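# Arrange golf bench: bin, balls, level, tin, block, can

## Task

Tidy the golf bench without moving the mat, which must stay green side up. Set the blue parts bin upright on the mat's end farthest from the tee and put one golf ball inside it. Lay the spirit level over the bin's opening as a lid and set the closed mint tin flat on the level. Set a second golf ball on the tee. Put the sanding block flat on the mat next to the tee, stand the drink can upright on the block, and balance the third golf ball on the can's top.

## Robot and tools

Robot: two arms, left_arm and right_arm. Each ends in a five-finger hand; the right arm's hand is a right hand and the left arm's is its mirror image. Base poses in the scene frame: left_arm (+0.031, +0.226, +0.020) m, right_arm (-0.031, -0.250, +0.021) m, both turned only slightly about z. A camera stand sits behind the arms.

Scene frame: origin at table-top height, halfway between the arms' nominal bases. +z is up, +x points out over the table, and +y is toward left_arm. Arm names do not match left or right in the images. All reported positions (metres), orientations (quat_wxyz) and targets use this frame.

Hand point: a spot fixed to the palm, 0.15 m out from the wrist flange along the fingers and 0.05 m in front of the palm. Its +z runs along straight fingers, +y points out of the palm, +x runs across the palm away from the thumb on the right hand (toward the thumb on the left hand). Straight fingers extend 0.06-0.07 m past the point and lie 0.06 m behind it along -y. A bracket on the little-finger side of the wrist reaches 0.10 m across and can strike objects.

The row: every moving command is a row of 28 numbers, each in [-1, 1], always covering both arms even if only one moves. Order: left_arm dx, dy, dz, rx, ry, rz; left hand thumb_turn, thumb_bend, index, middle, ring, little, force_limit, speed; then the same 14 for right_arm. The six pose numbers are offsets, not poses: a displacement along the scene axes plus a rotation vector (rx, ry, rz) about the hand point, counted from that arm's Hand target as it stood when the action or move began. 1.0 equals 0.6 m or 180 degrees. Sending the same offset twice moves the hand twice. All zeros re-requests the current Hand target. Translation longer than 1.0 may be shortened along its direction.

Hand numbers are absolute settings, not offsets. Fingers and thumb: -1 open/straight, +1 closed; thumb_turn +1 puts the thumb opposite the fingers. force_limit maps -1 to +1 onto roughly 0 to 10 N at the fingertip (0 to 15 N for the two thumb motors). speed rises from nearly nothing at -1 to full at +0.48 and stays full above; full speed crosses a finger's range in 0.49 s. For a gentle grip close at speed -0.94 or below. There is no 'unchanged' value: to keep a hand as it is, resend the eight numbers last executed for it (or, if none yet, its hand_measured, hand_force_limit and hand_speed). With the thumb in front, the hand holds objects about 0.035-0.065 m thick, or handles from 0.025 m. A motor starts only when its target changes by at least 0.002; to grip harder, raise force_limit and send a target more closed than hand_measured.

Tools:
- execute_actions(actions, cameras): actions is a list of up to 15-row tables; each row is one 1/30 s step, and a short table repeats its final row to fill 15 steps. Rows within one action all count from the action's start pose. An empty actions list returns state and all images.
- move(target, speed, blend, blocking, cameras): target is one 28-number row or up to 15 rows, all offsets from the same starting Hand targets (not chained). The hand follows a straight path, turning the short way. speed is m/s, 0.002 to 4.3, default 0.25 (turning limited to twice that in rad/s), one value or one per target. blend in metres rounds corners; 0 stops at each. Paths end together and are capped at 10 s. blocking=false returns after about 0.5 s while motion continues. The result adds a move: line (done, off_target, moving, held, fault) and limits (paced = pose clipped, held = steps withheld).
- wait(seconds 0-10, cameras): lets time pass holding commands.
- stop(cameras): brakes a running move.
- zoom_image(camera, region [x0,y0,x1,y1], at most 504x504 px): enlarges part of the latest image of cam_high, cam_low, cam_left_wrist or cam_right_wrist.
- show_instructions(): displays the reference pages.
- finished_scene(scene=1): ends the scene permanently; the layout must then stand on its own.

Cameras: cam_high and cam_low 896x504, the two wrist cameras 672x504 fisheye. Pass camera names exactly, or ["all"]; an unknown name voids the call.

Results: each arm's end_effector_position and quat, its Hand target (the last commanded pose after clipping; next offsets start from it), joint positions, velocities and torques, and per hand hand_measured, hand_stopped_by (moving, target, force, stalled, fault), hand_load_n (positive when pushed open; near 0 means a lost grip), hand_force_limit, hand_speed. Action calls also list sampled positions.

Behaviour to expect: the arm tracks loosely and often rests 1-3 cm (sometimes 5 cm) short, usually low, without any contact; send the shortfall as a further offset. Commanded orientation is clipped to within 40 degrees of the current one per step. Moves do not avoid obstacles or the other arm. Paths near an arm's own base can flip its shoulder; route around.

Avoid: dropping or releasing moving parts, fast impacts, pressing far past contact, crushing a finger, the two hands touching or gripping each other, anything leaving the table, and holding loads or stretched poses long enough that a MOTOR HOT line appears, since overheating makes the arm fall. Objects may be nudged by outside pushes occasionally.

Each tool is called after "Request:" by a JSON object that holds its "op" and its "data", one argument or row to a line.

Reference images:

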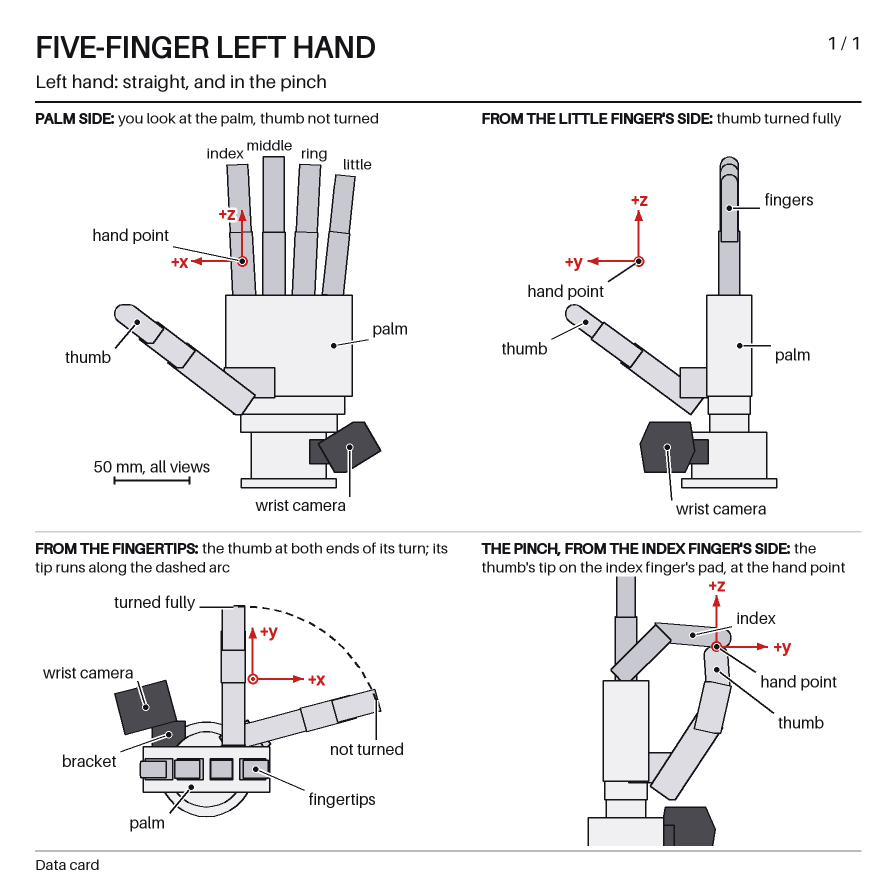

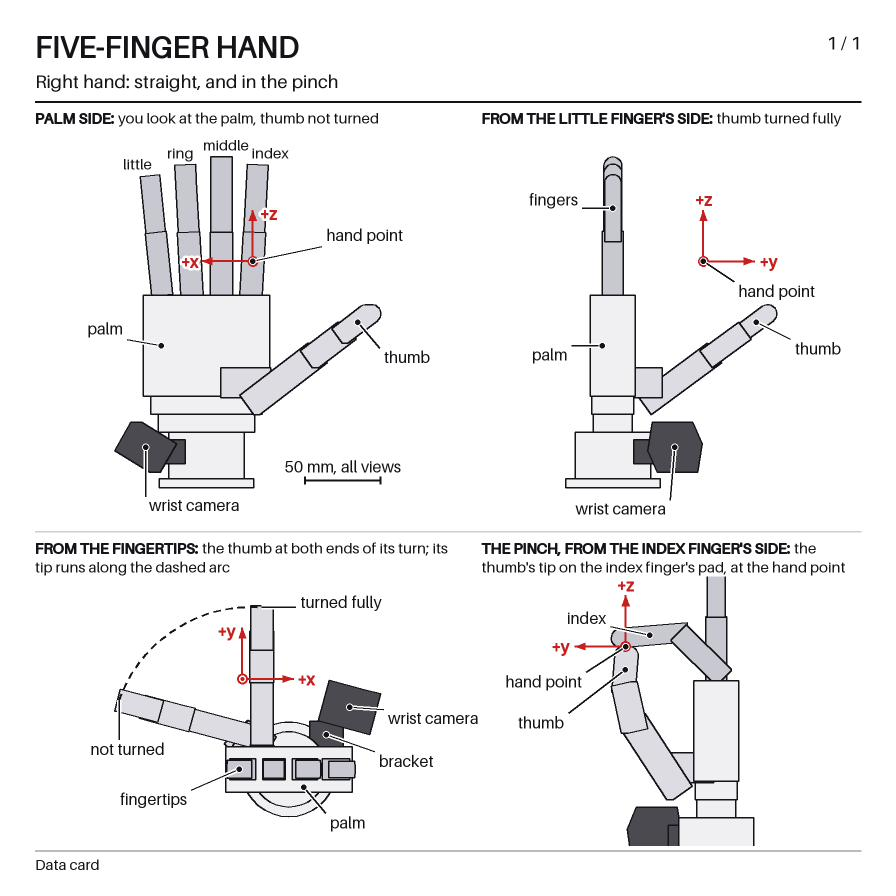

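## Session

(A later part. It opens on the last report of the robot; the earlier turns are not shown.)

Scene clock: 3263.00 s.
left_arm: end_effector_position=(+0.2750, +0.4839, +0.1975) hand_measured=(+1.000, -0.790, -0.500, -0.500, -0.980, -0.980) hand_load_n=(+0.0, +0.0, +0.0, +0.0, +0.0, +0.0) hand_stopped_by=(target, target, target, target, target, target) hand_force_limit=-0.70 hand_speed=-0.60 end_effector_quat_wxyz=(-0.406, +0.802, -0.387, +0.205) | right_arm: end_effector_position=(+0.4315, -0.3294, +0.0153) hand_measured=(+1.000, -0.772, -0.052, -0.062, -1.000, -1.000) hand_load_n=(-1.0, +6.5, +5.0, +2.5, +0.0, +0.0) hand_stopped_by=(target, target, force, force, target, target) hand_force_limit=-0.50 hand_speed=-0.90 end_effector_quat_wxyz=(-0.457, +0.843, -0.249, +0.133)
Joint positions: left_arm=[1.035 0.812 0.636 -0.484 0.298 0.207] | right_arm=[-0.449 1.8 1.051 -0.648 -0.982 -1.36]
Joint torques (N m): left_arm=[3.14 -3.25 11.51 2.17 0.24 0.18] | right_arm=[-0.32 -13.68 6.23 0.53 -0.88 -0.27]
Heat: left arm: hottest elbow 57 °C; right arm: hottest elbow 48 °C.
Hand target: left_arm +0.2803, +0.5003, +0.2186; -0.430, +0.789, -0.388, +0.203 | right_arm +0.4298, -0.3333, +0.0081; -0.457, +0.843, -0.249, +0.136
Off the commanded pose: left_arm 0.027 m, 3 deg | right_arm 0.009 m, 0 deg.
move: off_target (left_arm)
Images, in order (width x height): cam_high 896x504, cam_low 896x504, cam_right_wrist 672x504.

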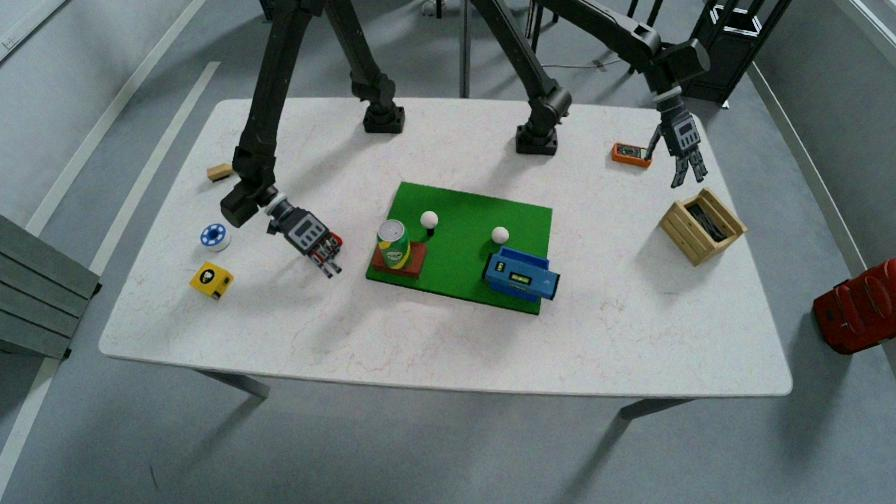

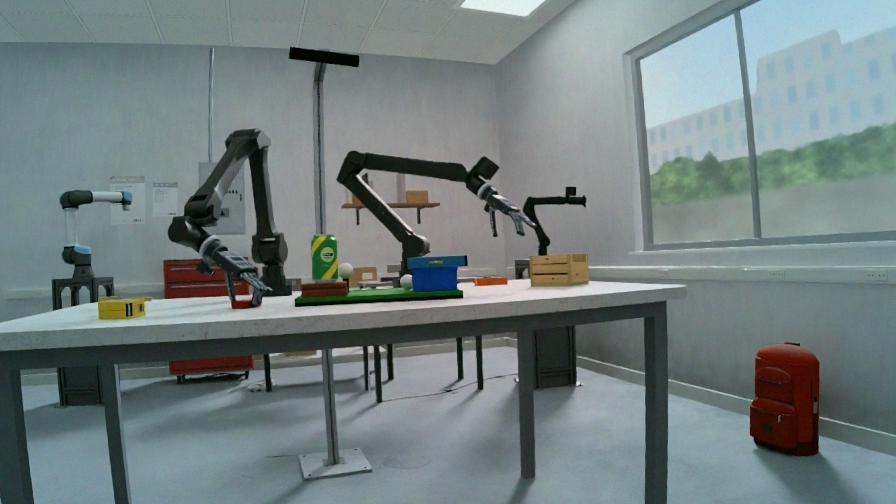

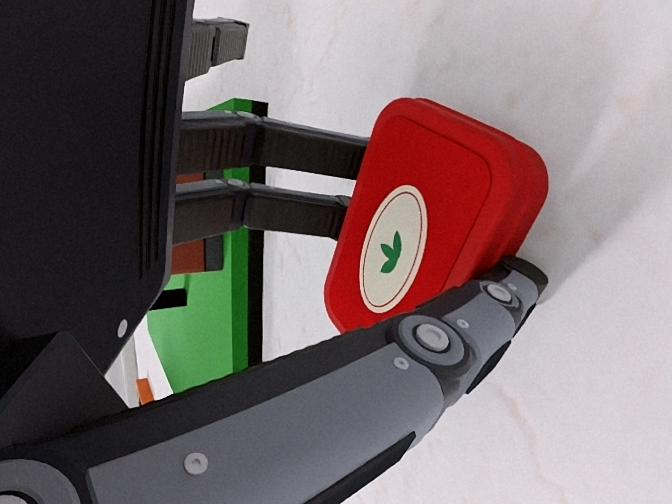

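Request:
{"op": "move", "data": {
  "target": [0,0,0,0,0,0,1,-0.79,-0.5,-0.5,-0.98,-0.98,-0.7,-0.6,0.01,0.0,0.12,0.0,0.0,0.0,1,-0.77,0.2,0.2,-1,-1,-0.5,-0.9],
  "speed": 0.06,
  "cameras": ["cam_low","cam_right_wrist","cam_high"]
}}

Request:
{"op": "zoom_image", "data": {
  "camera": "cam_low",
  "region": [190, 215, 290, 315]
}}

Scene clock: 3271.33 s.
left_arm: end_effector_position=(+0.2750, +0.4839, +0.1975) hand_measured=(+1.000, -0.790, -0.500, -0.500, -0.980, -0.980) hand_load_n=(+0.0, +0.0, +0.0, +0.0, +0.0, +0.0) hand_stopped_by=(target, target, target, target, target, target) hand_force_limit=-0.70 hand_speed=-0.60 end_effector_quat_wxyz=(-0.406, +0.802, -0.387, +0.205) | right_arm: end_effector_position=(+0.4141, -0.3208, +0.0555) hand_measured=(+1.000, -0.772, -0.052, -0.062, -1.000, -1.000) hand_load_n=(-1.5, +6.0, +5.0, +2.0, +0.0, +0.0) hand_stopped_by=(target, target, force, force, target, target) hand_force_limit=-0.50 hand_speed=-0.90 end_effector_quat_wxyz=(-0.461, +0.841, -0.263, +0.107)
Joint positions: left_arm=[1.035 0.812 0.636 -0.484 0.298 0.207] | right_arm=[-0.449 1.718 1.066 -0.806 -0.982 -1.36]
Joint torques (N m): left_arm=[3.08 -3.25 11.49 2.15 0.23 0.18] | right_arm=[0.09 -15.68 11.12 -0.34 -0.84 -0.17]
Heat: left arm: hottest elbow 57 °C; right arm: hottest elbow 48 °C.
Hand target: left_arm +0.2803, +0.5003, +0.2186; -0.430, +0.789, -0.388, +0.203 | right_arm +0.4358, -0.3334, +0.0801; -0.457, +0.843, -0.249, +0.136
Off the commanded pose: left_arm 0.027 m, 3 deg | right_arm 0.035 m, 4 deg.
move: off_target (left_arm, right_arm)
Images, in order (width x height): cam_high 896x504, cam_low 896x504, cam_right_wrist 672x504.

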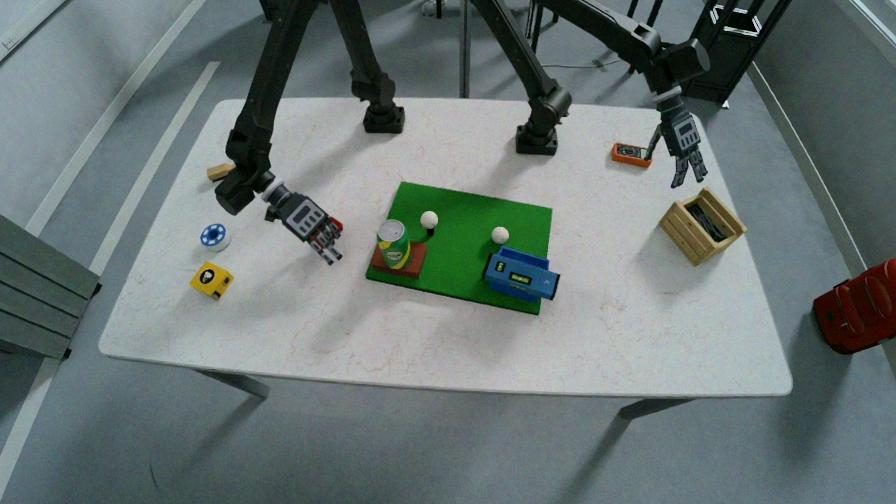

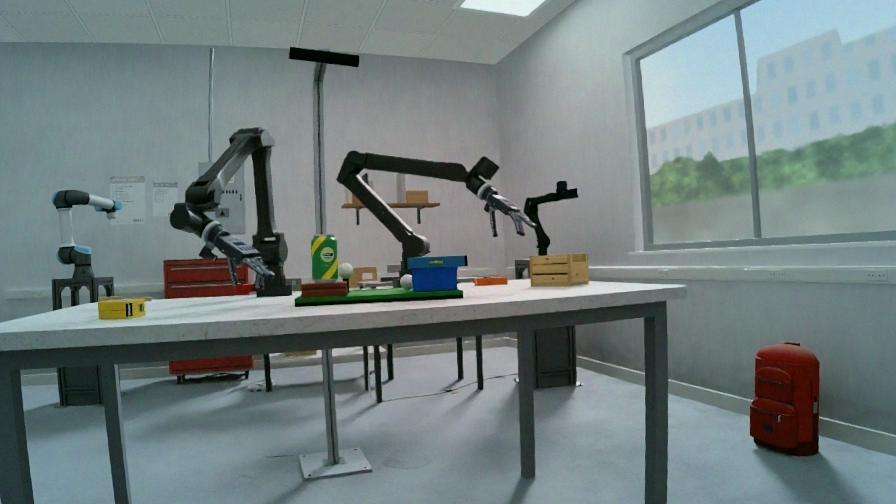

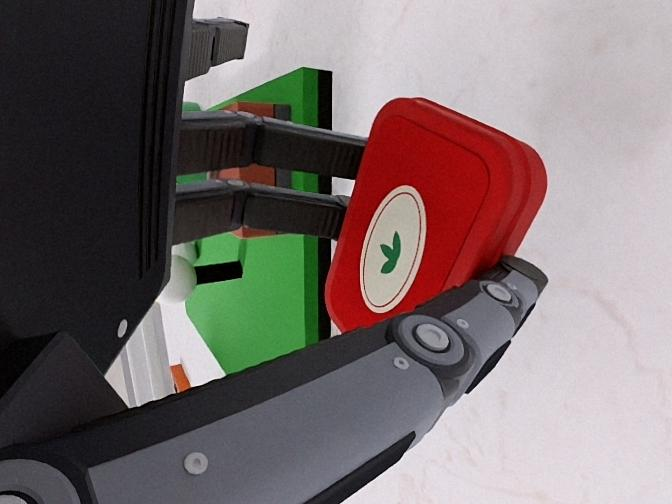

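Scaled by 5.040 from the camera's 896x504 image, which has a finer 1280x720 frame.

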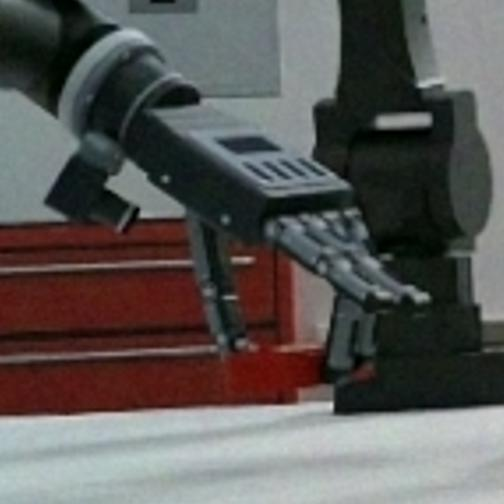

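Request:
{"op": "move", "data": {
  "target": [
    [0,0,0,0,0,0,1,-0.79,-0.5,-0.5,-0.98,-0.98,-0.7,-0.6,-0.026,0.022,0.2,0.0,0.0,0.0,1,-0.77,0.2,0.2,-1,-1,-0.5,-0.9],
    [0,0,0,0,0,0,1,-0.79,-0.5,-0.5,-0.98,-0.98,-0.7,-0.6,-0.043,0.222,0.3665,0.0,0.0,-0.136,1,-0.77,0.2,0.2,-1,-1,-0.5,-0.9],
    [0,0,0,0,0,0,1,-0.79,-0.5,-0.5,-0.98,-0.98,-0.7,-0.6,-0.06,0.472,0.383,0.0,0.0,-0.25,1,-0.77,0.2,0.2,-1,-1,-0.5,-0.9],
    [0,0,0,0,0,0,1,-0.79,-0.5,-0.5,-0.98,-0.98,-0.7,-0.6,0.04,0.656,0.3665,0.0,0.0,-0.35,1,-0.77,0.2,0.2,-1,-1,-0.5,-0.9],
    [0,0,0,0,0,0,1,-0.79,-0.5,-0.5,-0.98,-0.98,-0.7,-0.6,0.1987,0.809,0.2665,0.0,0.0,-0.4083,1,-0.77,0.2,0.2,-1,-1,-0.5,-0.9]
  ],
  "speed": 0.14,
  "blend": [0.03,0.04,0.04,0.03,0],
  "cameras": ["cam_high","cam_low","cam_right_wrist"]
}}

Request:
{"op": "zoom_image", "data": {
  "camera": "cam_high",
  "region": [440, 150, 610, 320]
}}

Request:
{"op": "zoom_image", "data": {
  "camera": "cam_low",
  "region": [350, 160, 510, 320]
}}

Scene clock: 3308.17 s.
left_arm: end_effector_position=(+0.2750, +0.4839, +0.1975) hand_measured=(+1.000, -0.790, -0.500, -0.500, -0.980, -0.980) hand_load_n=(+0.0, +0.0, +0.0, -0.5, +0.0, +0.0) hand_stopped_by=(target, target, target, target, target, target) hand_force_limit=-0.70 hand_speed=-0.60 end_effector_quat_wxyz=(-0.406, +0.802, -0.387, +0.205) | right_arm: end_effector_position=(+0.5427, +0.1341, +0.2097) hand_measured=(+1.000, -0.772, -0.052, -0.062, -1.000, -1.000) hand_load_n=(-1.0, +6.5, +4.5, +2.0, +0.0, +0.0) hand_stopped_by=(target, target, force, force, target, target) hand_force_limit=-0.50 hand_speed=-0.90 end_effector_quat_wxyz=(+0.258, -0.542, +0.701, -0.385)
Joint positions: left_arm=[1.035 0.812 0.636 -0.484 0.298 0.207] | right_arm=[0.735 1.817 1.632 -0.764 0.793 0.713]
Joint torques (N m): left_arm=[3.25 -3.14 11.51 2.15 0.23 0.18] | right_arm=[1.14 -17.67 14.42 0.28 0.83 -0.03]
Heat: left arm: hottest elbow 57 °C; right arm: hottest elbow 51 °C.
Hand target: left_arm +0.2803, +0.5003, +0.2186; -0.430, +0.789, -0.388, +0.203 | right_arm +0.5549, +0.1522, +0.2401; +0.285, -0.527, +0.704, -0.382
Off the commanded pose: left_arm 0.027 m, 3 deg | right_arm 0.037 m, 4 deg.
move: off_target (left_arm, right_arm)
Images, in order (width x height): cam_high 896x504, cam_low 896x504, cam_right_wrist 672x504.

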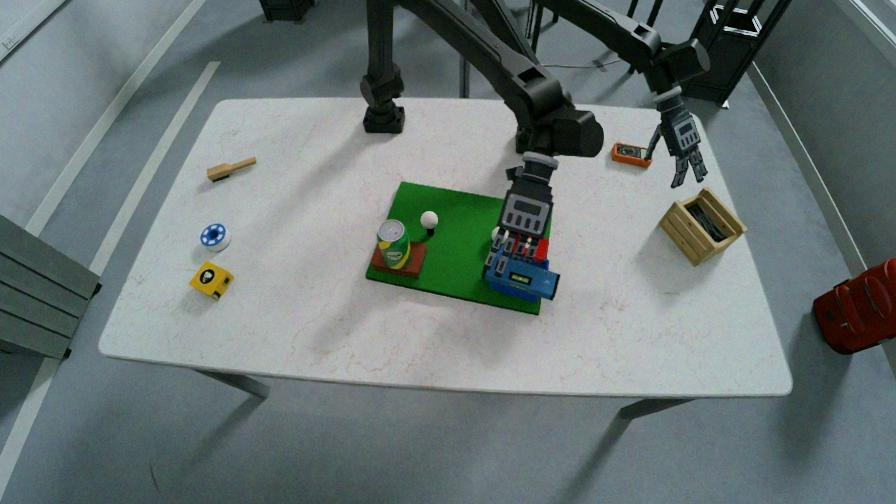

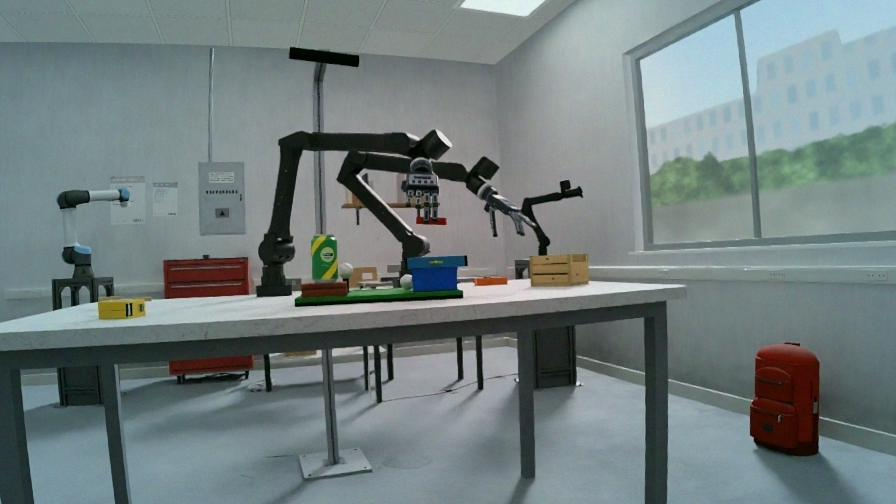

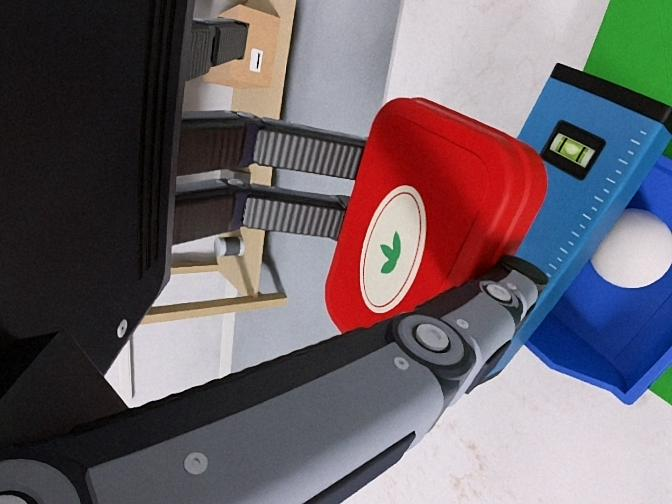

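Scaled by 2.965 from the camera's 896x504 image, which has a finer 1280x720 frame.

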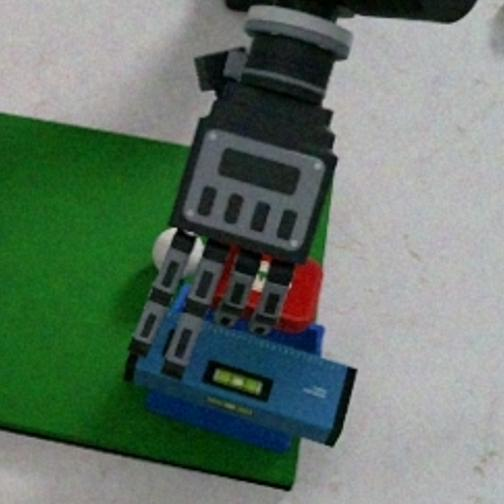

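Scaled by 3.150 from the camera's 896x504 image, which has a finer 1280x720 frame.

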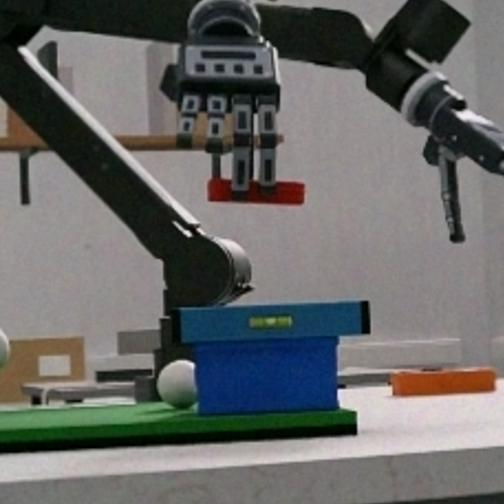

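Request:
{"op": "move", "data": {
  "target": [0,0,0,0,0,0,1,-0.79,-0.5,-0.5,-0.98,-0.98,-0.7,-0.6,-0.004,-0.006,-0.135,0.0,0.0,0.0,1,-0.77,0.2,0.2,-1,-1,-0.5,-0.9],
  "speed": 0.08,
  "cameras": ["cam_high","cam_low"]
}}

Request:
{"op": "zoom_image", "data": {
  "camera": "cam_high",
  "region": [460, 190, 590, 320]
}}

Request:
{"op": "zoom_image", "data": {
  "camera": "cam_low",
  "region": [370, 200, 490, 320]
}}

Scene clock: 3328.97 s.
left_arm: end_effector_position=(+0.2750, +0.4839, +0.1975) hand_measured=(+1.000, -0.790, -0.500, -0.500, -0.980, -0.980) hand_load_n=(+0.0, +0.0, -0.5, +0.0, +0.0, +0.0) hand_stopped_by=(target, target, target, target, target, target) hand_force_limit=-0.70 hand_speed=-0.60 end_effector_quat_wxyz=(-0.406, +0.802, -0.387, +0.205) | right_arm: end_effector_position=(+0.5519, +0.1423, +0.1599) hand_measured=(+1.000, -0.772, -0.052, -0.062, -1.000, -1.000) hand_load_n=(-1.0, +6.5, +5.0, +2.0, +0.0, +0.0) hand_stopped_by=(target, target, force, force, target, target) hand_force_limit=-0.50 hand_speed=-0.90 end_effector_quat_wxyz=(+0.276, -0.532, +0.702, -0.384)
Joint positions: left_arm=[1.035 0.812 0.636 -0.484 0.298 0.207] | right_arm=[0.735 1.862 1.547 -0.592 0.793 0.715]
Joint torques (N m): left_arm=[3.14 -3.25 11.51 2.15 0.23 0.18] | right_arm=[0.97 -18.2 8.79 1.31 0.78 -0.04]
Heat: left arm: hottest elbow 57 °C; right arm: hottest elbow 55 °C.
Hand target: left_arm +0.2803, +0.5003, +0.2186; -0.430, +0.789, -0.388, +0.203 | right_arm +0.5525, +0.1485, +0.1590; +0.285, -0.527, +0.704, -0.382
Off the commanded pose: left_arm 0.027 m, 3 deg | right_arm 0.006 m, 1 deg.
move: off_target (left_arm)
Images, in order (width x height): cam_high 896x504, cam_low 896x504.

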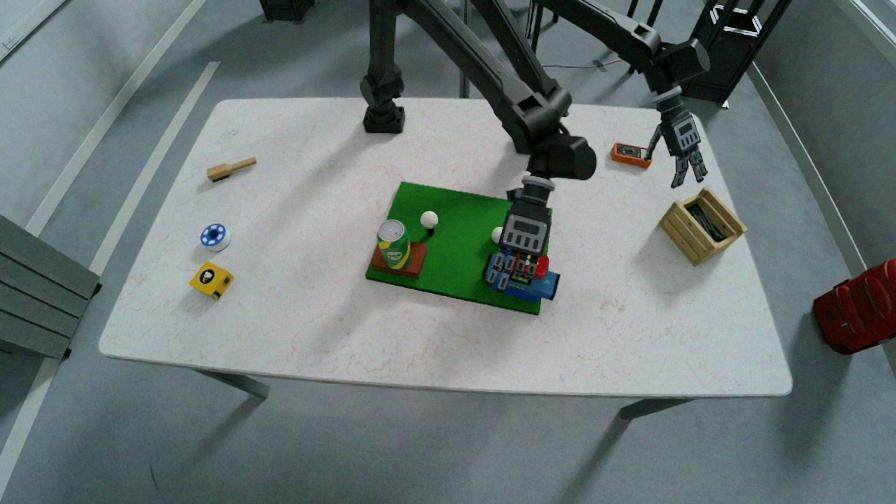

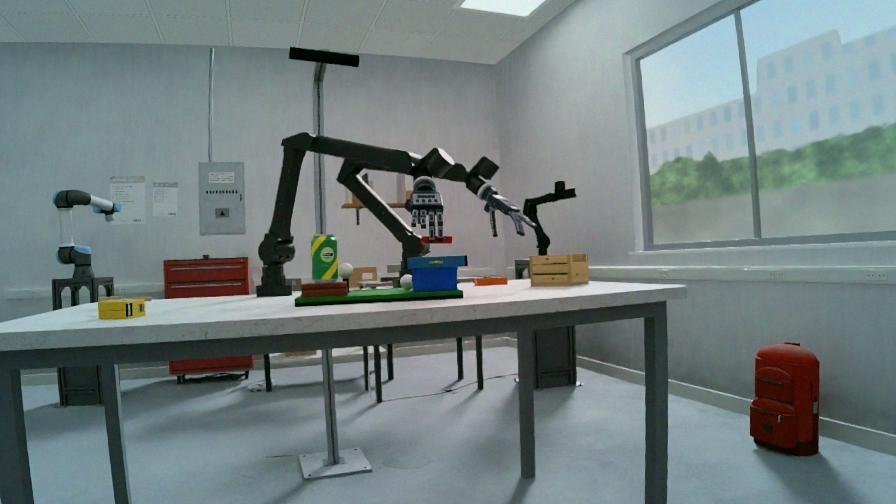

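Scaled by 3.877 from the camera's 896x504 image, which has a finer 1280x720 frame.

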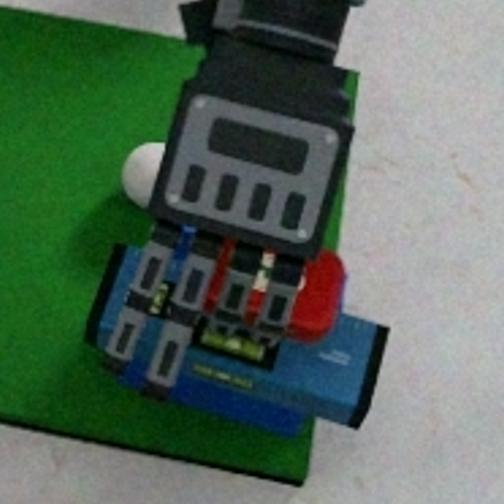

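Scaled by 4.200 from the camera's 896x504 image, which has a finer 1280x720 frame.

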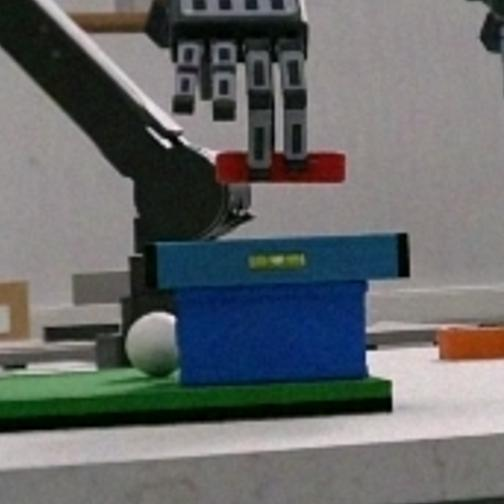

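Request:
{"op": "zoom_image", "data": {
  "camera": "cam_low",
  "region": [400, 215, 475, 275]
}}

Request:
{"op": "zoom_image", "data": {
  "camera": "cam_high",
  "region": [480, 240, 570, 310]
}}

Scaled by 6.720 from the camera's 896x504 image, which has a finer 1280x720 frame.

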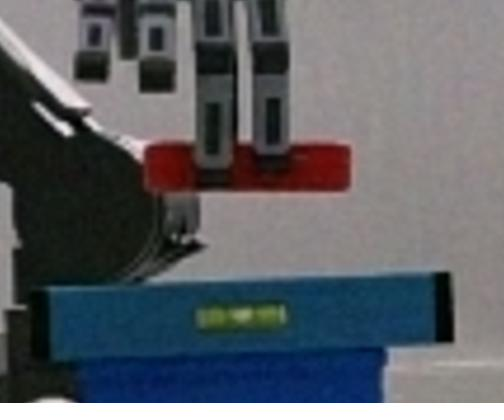

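Scaled by 5.600 from the camera's 896x504 image, which has a finer 1280x720 frame.

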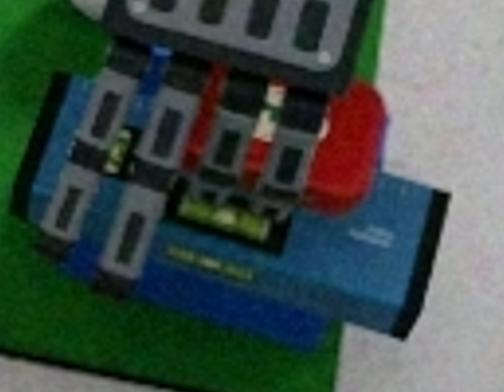

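Request:
{"op": "move", "data": {
  "target": [0,0,0,0,0,0,1,-0.79,-0.5,-0.5,-0.98,-0.98,-0.7,-0.6,-0.005,-0.02,-0.01,0.016,0.0,-0.042,1,-0.77,0.2,0.2,-1,-1,-0.5,-0.9],
  "speed": 0.06,
  "cameras": ["cam_high","cam_low"]
}}

Request:
{"op": "zoom_image", "data": {
  "camera": "cam_low",
  "region": [400, 215, 475, 275]
}}

Request:
{"op": "zoom_image", "data": {
  "camera": "cam_high",
  "region": [480, 240, 570, 310]
}}

Scene clock: 3364.67 s.
left_arm: end_effector_position=(+0.2750, +0.4839, +0.1975) hand_measured=(+1.000, -0.790, -0.500, -0.500, -0.980, -0.980) hand_load_n=(+0.0, +0.0, +0.0, +0.0, +0.0, +0.0) hand_stopped_by=(target, target, target, target, target, target) hand_force_limit=-0.70 hand_speed=-0.60 end_effector_quat_wxyz=(-0.406, +0.802, -0.387, +0.205) | right_arm: end_effector_position=(+0.5495, +0.1325, +0.1557) hand_measured=(+1.000, -0.772, -0.052, -0.062, -1.000, -1.000) hand_load_n=(-1.0, +6.0, +5.0, +2.0, +0.0, +0.0) hand_stopped_by=(target, target, force, force, target, target) hand_force_limit=-0.50 hand_speed=-0.90 end_effector_quat_wxyz=(+0.273, -0.474, +0.745, -0.383)
Joint positions: left_arm=[1.035 0.812 0.636 -0.484 0.298 0.207] | right_arm=[0.735 1.865 1.547 -0.67 0.839 0.898]
Joint torques (N m): left_arm=[3.08 -3.08 11.47 2.15 0.23 0.18] | right_arm=[0.85 -17.61 9.55 0.25 0.87 -0.01]
Heat: left arm: hottest elbow 58 °C; right arm: hottest elbow 55 °C.
Hand target: left_arm +0.2803, +0.5003, +0.2186; -0.430, +0.789, -0.388, +0.203 | right_arm +0.5495, +0.1365, +0.1530; +0.272, -0.472, +0.746, -0.382
Off the commanded pose: left_arm 0.027 m, 3 deg | right_arm 0.005 m, 0 deg.
move: off_target (left_arm)
Images, in order (width x height): cam_high 896x504, cam_low 896x504.

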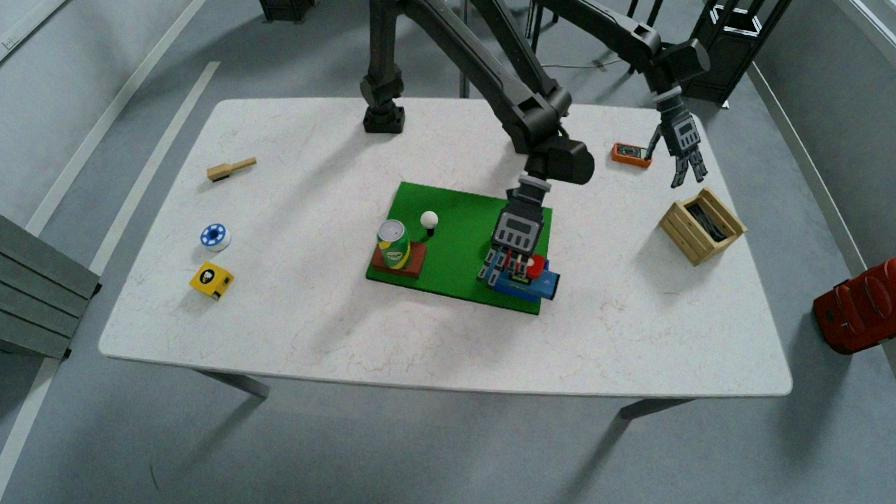

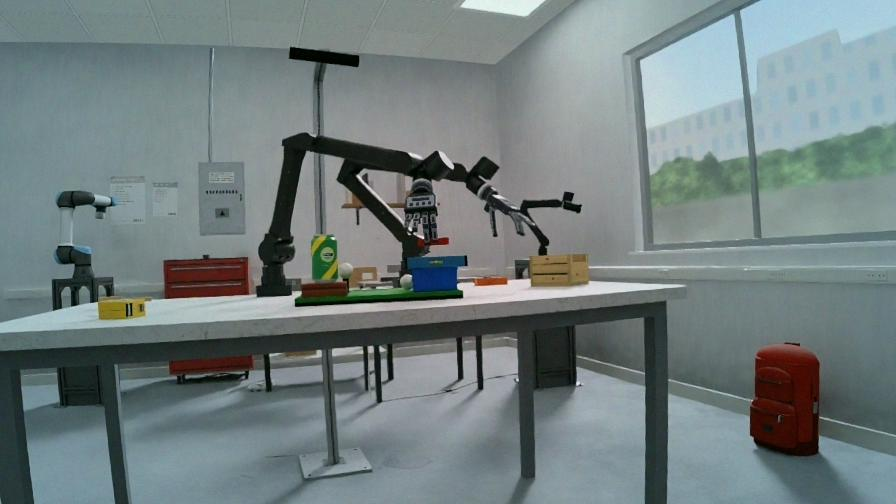

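Scaled by 6.720 from the camera's 896x504 image, which has a finer 1280x720 frame.

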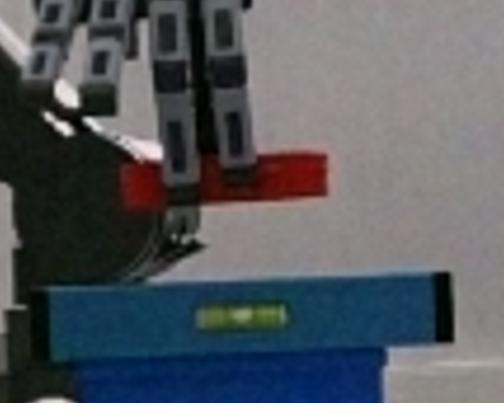

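Scaled by 5.600 from the camera's 896x504 image, which has a finer 1280x720 frame.

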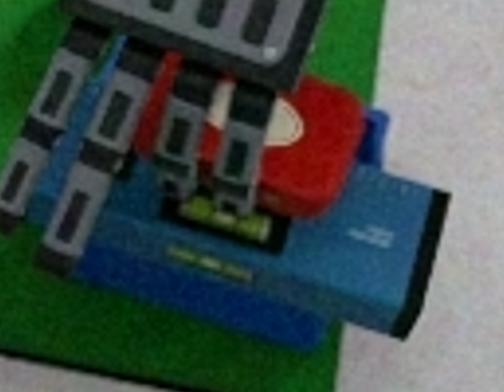

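Request:
{"op": "move", "data": {
  "target": [0,0,0,0,0,0,1,-0.79,-0.5,-0.5,-0.98,-0.98,-0.7,-0.6,0.016,0.0,-0.033,0,0.0,0,1,-0.77,0.2,0.2,-1,-1,-0.5,-0.9],
  "speed": 0.05,
  "cameras": ["cam_high","cam_low"]
}}

Request:
{"op": "zoom_image", "data": {
  "camera": "cam_low",
  "region": [400, 215, 475, 275]
}}

Request:
{"op": "zoom_image", "data": {
  "camera": "cam_high",
  "region": [480, 240, 570, 310]
}}

Scene clock: 3381.33 s.
left_arm: end_effector_position=(+0.2750, +0.4839, +0.1975) hand_measured=(+1.000, -0.790, -0.500, -0.500, -0.980, -0.980) hand_load_n=(+0.0, +0.0, +0.0, +0.0, +0.0, -0.5) hand_stopped_by=(target, target, target, target, target, target) hand_force_limit=-0.70 hand_speed=-0.60 end_effector_quat_wxyz=(-0.406, +0.802, -0.387, +0.205) | right_arm: end_effector_position=(+0.5529, +0.1356, +0.1329) hand_measured=(+1.000, -0.772, -0.052, -0.062, -1.000, -1.000) hand_load_n=(-1.0, +6.0, +5.0, +2.0, +0.0, +0.0) hand_stopped_by=(target, target, force, force, target, target) hand_force_limit=-0.50 hand_speed=-0.90 end_effector_quat_wxyz=(+0.266, -0.478, +0.744, -0.383)
Joint positions: left_arm=[1.035 0.812 0.636 -0.484 0.298 0.207] | right_arm=[0.735 1.903 1.547 -0.648 0.838 0.899]
Joint torques (N m): left_arm=[3.14 -3.14 11.48 2.14 0.23 0.17] | right_arm=[0.03 -18.32 9.11 1.06 0.66 -0.13]
Heat: left arm: hottest elbow 58 °C; right arm: hottest elbow 55 °C.
Hand target: left_arm +0.2803, +0.5003, +0.2186; -0.430, +0.789, -0.388, +0.203 | right_arm +0.5591, +0.1365, +0.1333; +0.272, -0.472, +0.746, -0.382
Off the commanded pose: left_arm 0.027 m, 3 deg | right_arm 0.006 m, 1 deg.
move: off_target (left_arm)
Images, in order (width x height): cam_high 896x504, cam_low 896x504.

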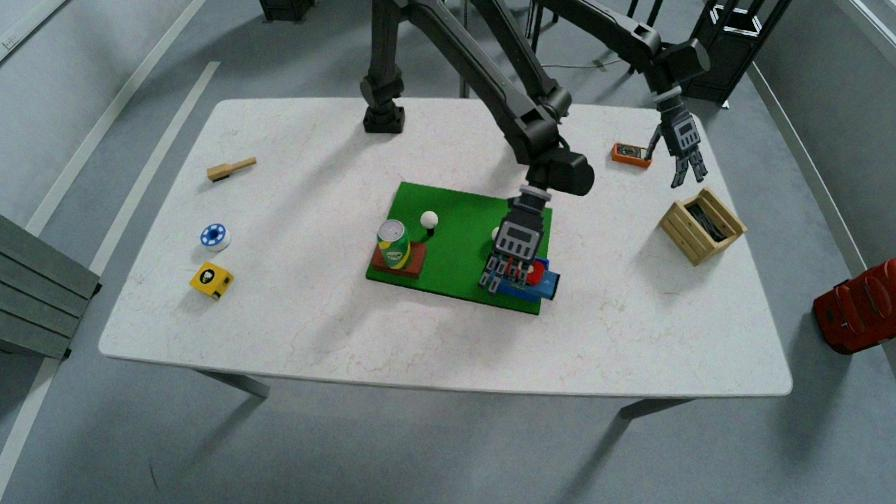

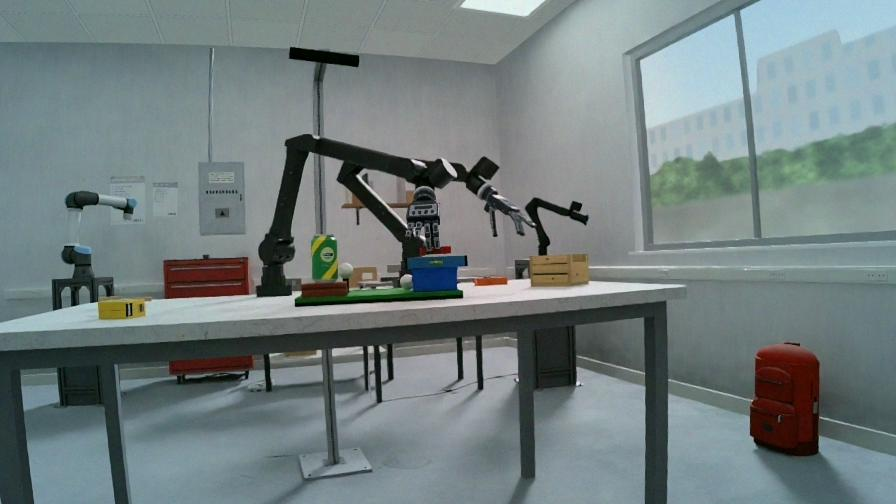

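Scaled by 6.720 from the camera's 896x504 image, which has a finer 1280x720 frame.

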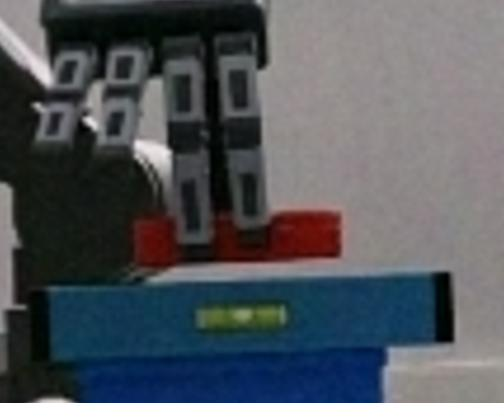

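Scaled by 5.600 from the camera's 896x504 image, which has a finer 1280x720 frame.

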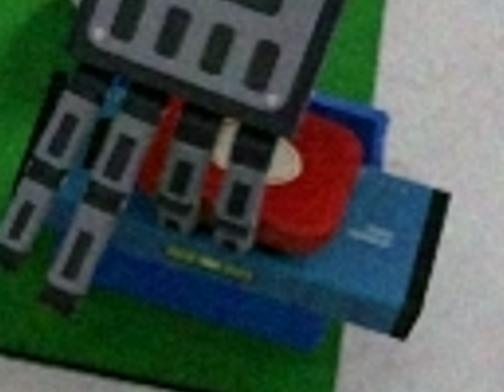

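Request:
{"op": "move", "data": {
  "target": [0,0,0,0,0,0,1,-0.79,-0.5,-0.5,-0.98,-0.98,-0.7,-0.6,0.019,0.0,0.007,0,0.0,0,1,-0.77,0.2,0.2,-1,-1,-0.5,-0.9],
  "speed": 0.04,
  "cameras": ["cam_high","cam_low"]
}}

Request:
{"op": "zoom_image", "data": {
  "camera": "cam_low",
  "region": [400, 215, 475, 275]
}}

Request:
{"op": "zoom_image", "data": {
  "camera": "cam_high",
  "region": [480, 240, 570, 310]
}}

Scene clock: 3396.73 s.
left_arm: end_effector_position=(+0.2750, +0.4839, +0.1975) hand_measured=(+1.000, -0.790, -0.500, -0.500, -0.980, -0.980) hand_load_n=(+0.0, +0.0, +0.0, +0.0, +0.0, +0.0) hand_stopped_by=(target, target, target, target, target, target) hand_force_limit=-0.70 hand_speed=-0.60 end_effector_quat_wxyz=(-0.406, +0.802, -0.387, +0.205) | right_arm: end_effector_position=(+0.5548, +0.1327, +0.1263) hand_measured=(+1.000, -0.772, -0.052, -0.062, -1.000, -1.000) hand_load_n=(-1.0, +6.5, +4.5, +1.5, +0.0, +0.0) hand_stopped_by=(target, target, force, force, target, target) hand_force_limit=-0.50 hand_speed=-0.90 end_effector_quat_wxyz=(+0.261, -0.479, +0.746, -0.382)
Joint positions: left_arm=[1.035 0.812 0.636 -0.484 0.298 0.207] | right_arm=[0.728 1.913 1.547 -0.648 0.832 0.898]
Joint torques (N m): left_arm=[3.14 -3.25 11.48 2.18 0.23 0.18] | right_arm=[-0.32 -17.96 11.6 0.88 0.63 -0.27]
Heat: left arm: hottest elbow 58 °C; right arm: hottest elbow 55 °C.
Hand target: left_arm +0.2803, +0.5003, +0.2186; -0.430, +0.789, -0.388, +0.203 | right_arm +0.5705, +0.1366, +0.1375; +0.272, -0.472, +0.746, -0.382
Off the commanded pose: left_arm 0.027 m, 3 deg | right_arm 0.020 m, 2 deg.
move: off_target (left_arm, right_arm)
Images, in order (width x height): cam_high 896x504, cam_low 896x504.

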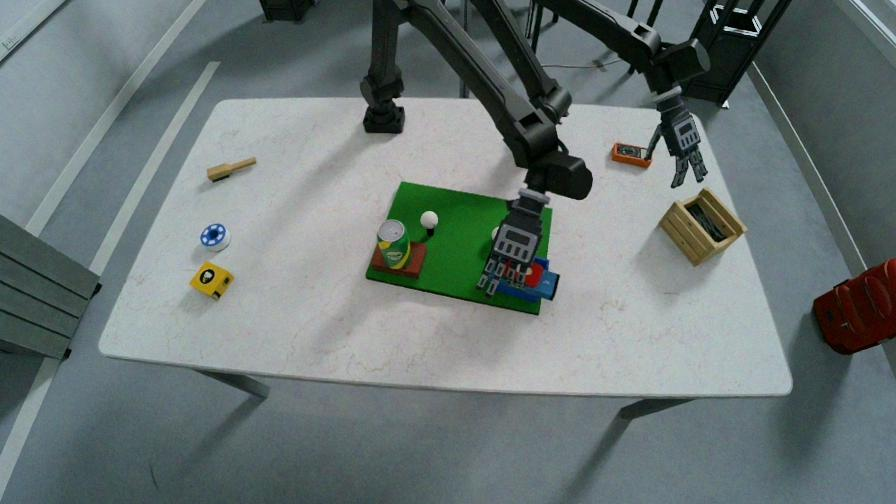

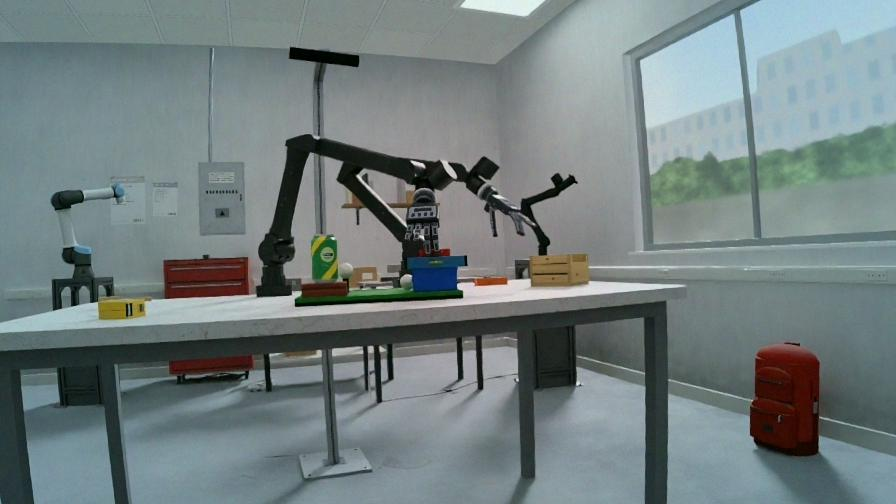

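Scaled by 6.720 from the camera's 896x504 image, which has a finer 1280x720 frame.

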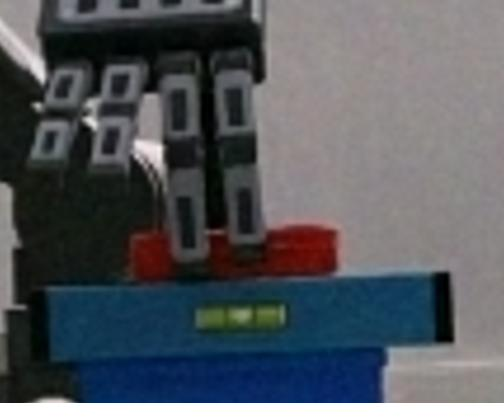

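Scaled by 5.600 from the camera's 896x504 image, which has a finer 1280x720 frame.

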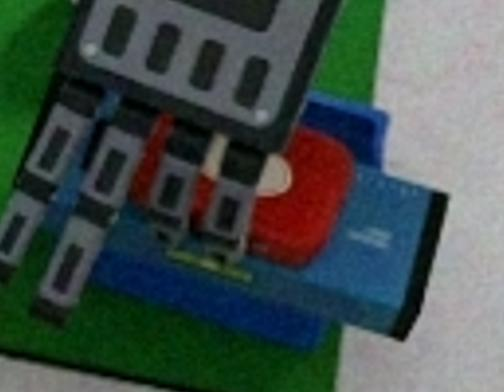

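Request:
{"op": "execute_actions", "data": {
  "actions": [],
  "cameras": ["cam_low", "cam_high"]
}}

Scene clock: 3428.77 s.
left_arm: end_effector_position=(+0.2750, +0.4839, +0.1975) hand_measured=(+1.000, -0.790, -0.500, -0.500, -0.980, -0.980) hand_load_n=(+0.0, +0.0, +0.0, +0.0, -0.5, +0.0) hand_stopped_by=(target, target, target, target, target, target) hand_force_limit=-0.70 hand_speed=-0.60 end_effector_quat_wxyz=(-0.406, +0.802, -0.387, +0.205) | right_arm: end_effector_position=(+0.5548, +0.1327, +0.1263) hand_measured=(+1.000, -0.772, -0.052, -0.062, -1.000, -1.000) hand_load_n=(-1.0, +6.5, +4.5, +1.5, +0.0, +0.0) hand_stopped_by=(target, target, force, force, target, target) hand_force_limit=-0.50 hand_speed=-0.90 end_effector_quat_wxyz=(+0.261, -0.479, +0.746, -0.382)
Joint positions: left_arm=[1.035 0.812 0.636 -0.484 0.298 0.207] | right_arm=[0.728 1.913 1.547 -0.648 0.832 0.898]
Joint velocities: within noise
Joint torques (N m): left_arm=[3.08 -3.14 11.49 2.14 0.23 0.18] | right_arm=[-0.38 -18.02 11.6 0.88 0.63 -0.27]
Heat: left arm: hottest elbow 58 °C; right arm: hottest elbow 58 °C.
Hand target: left_arm +0.2803, +0.5003, +0.2186; -0.430, +0.789, -0.388, +0.203 | right_arm +0.5705, +0.1366, +0.1375; +0.272, -0.472, +0.746, -0.382
Off the commanded pose: left_arm 0.027 m, 3 deg | right_arm 0.020 m, 2 deg.
Images, in order (width x height): cam_high 896x504, cam_low 896x504.

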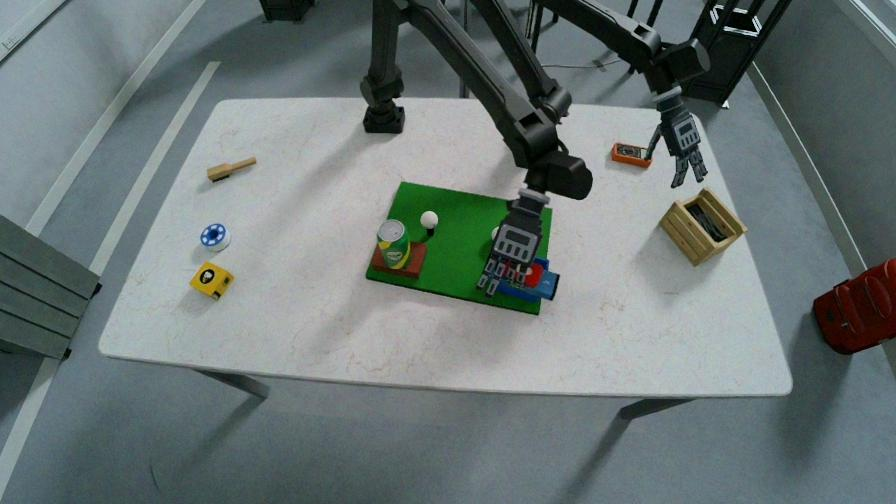

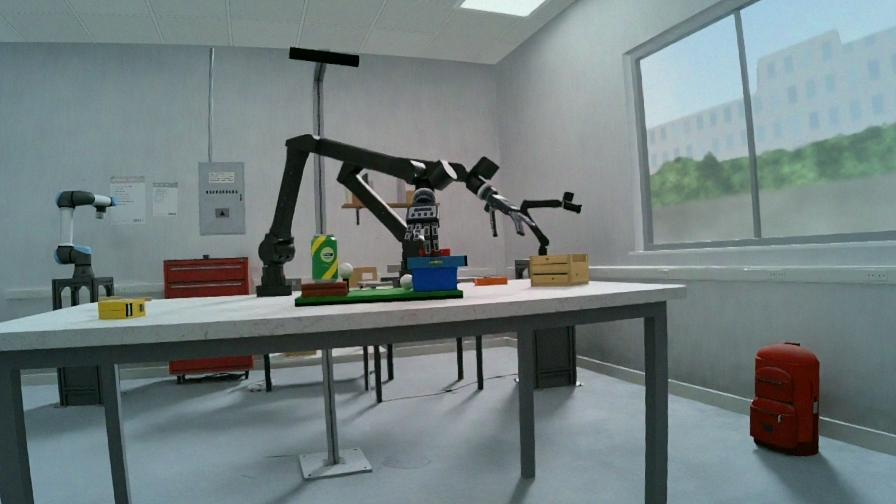

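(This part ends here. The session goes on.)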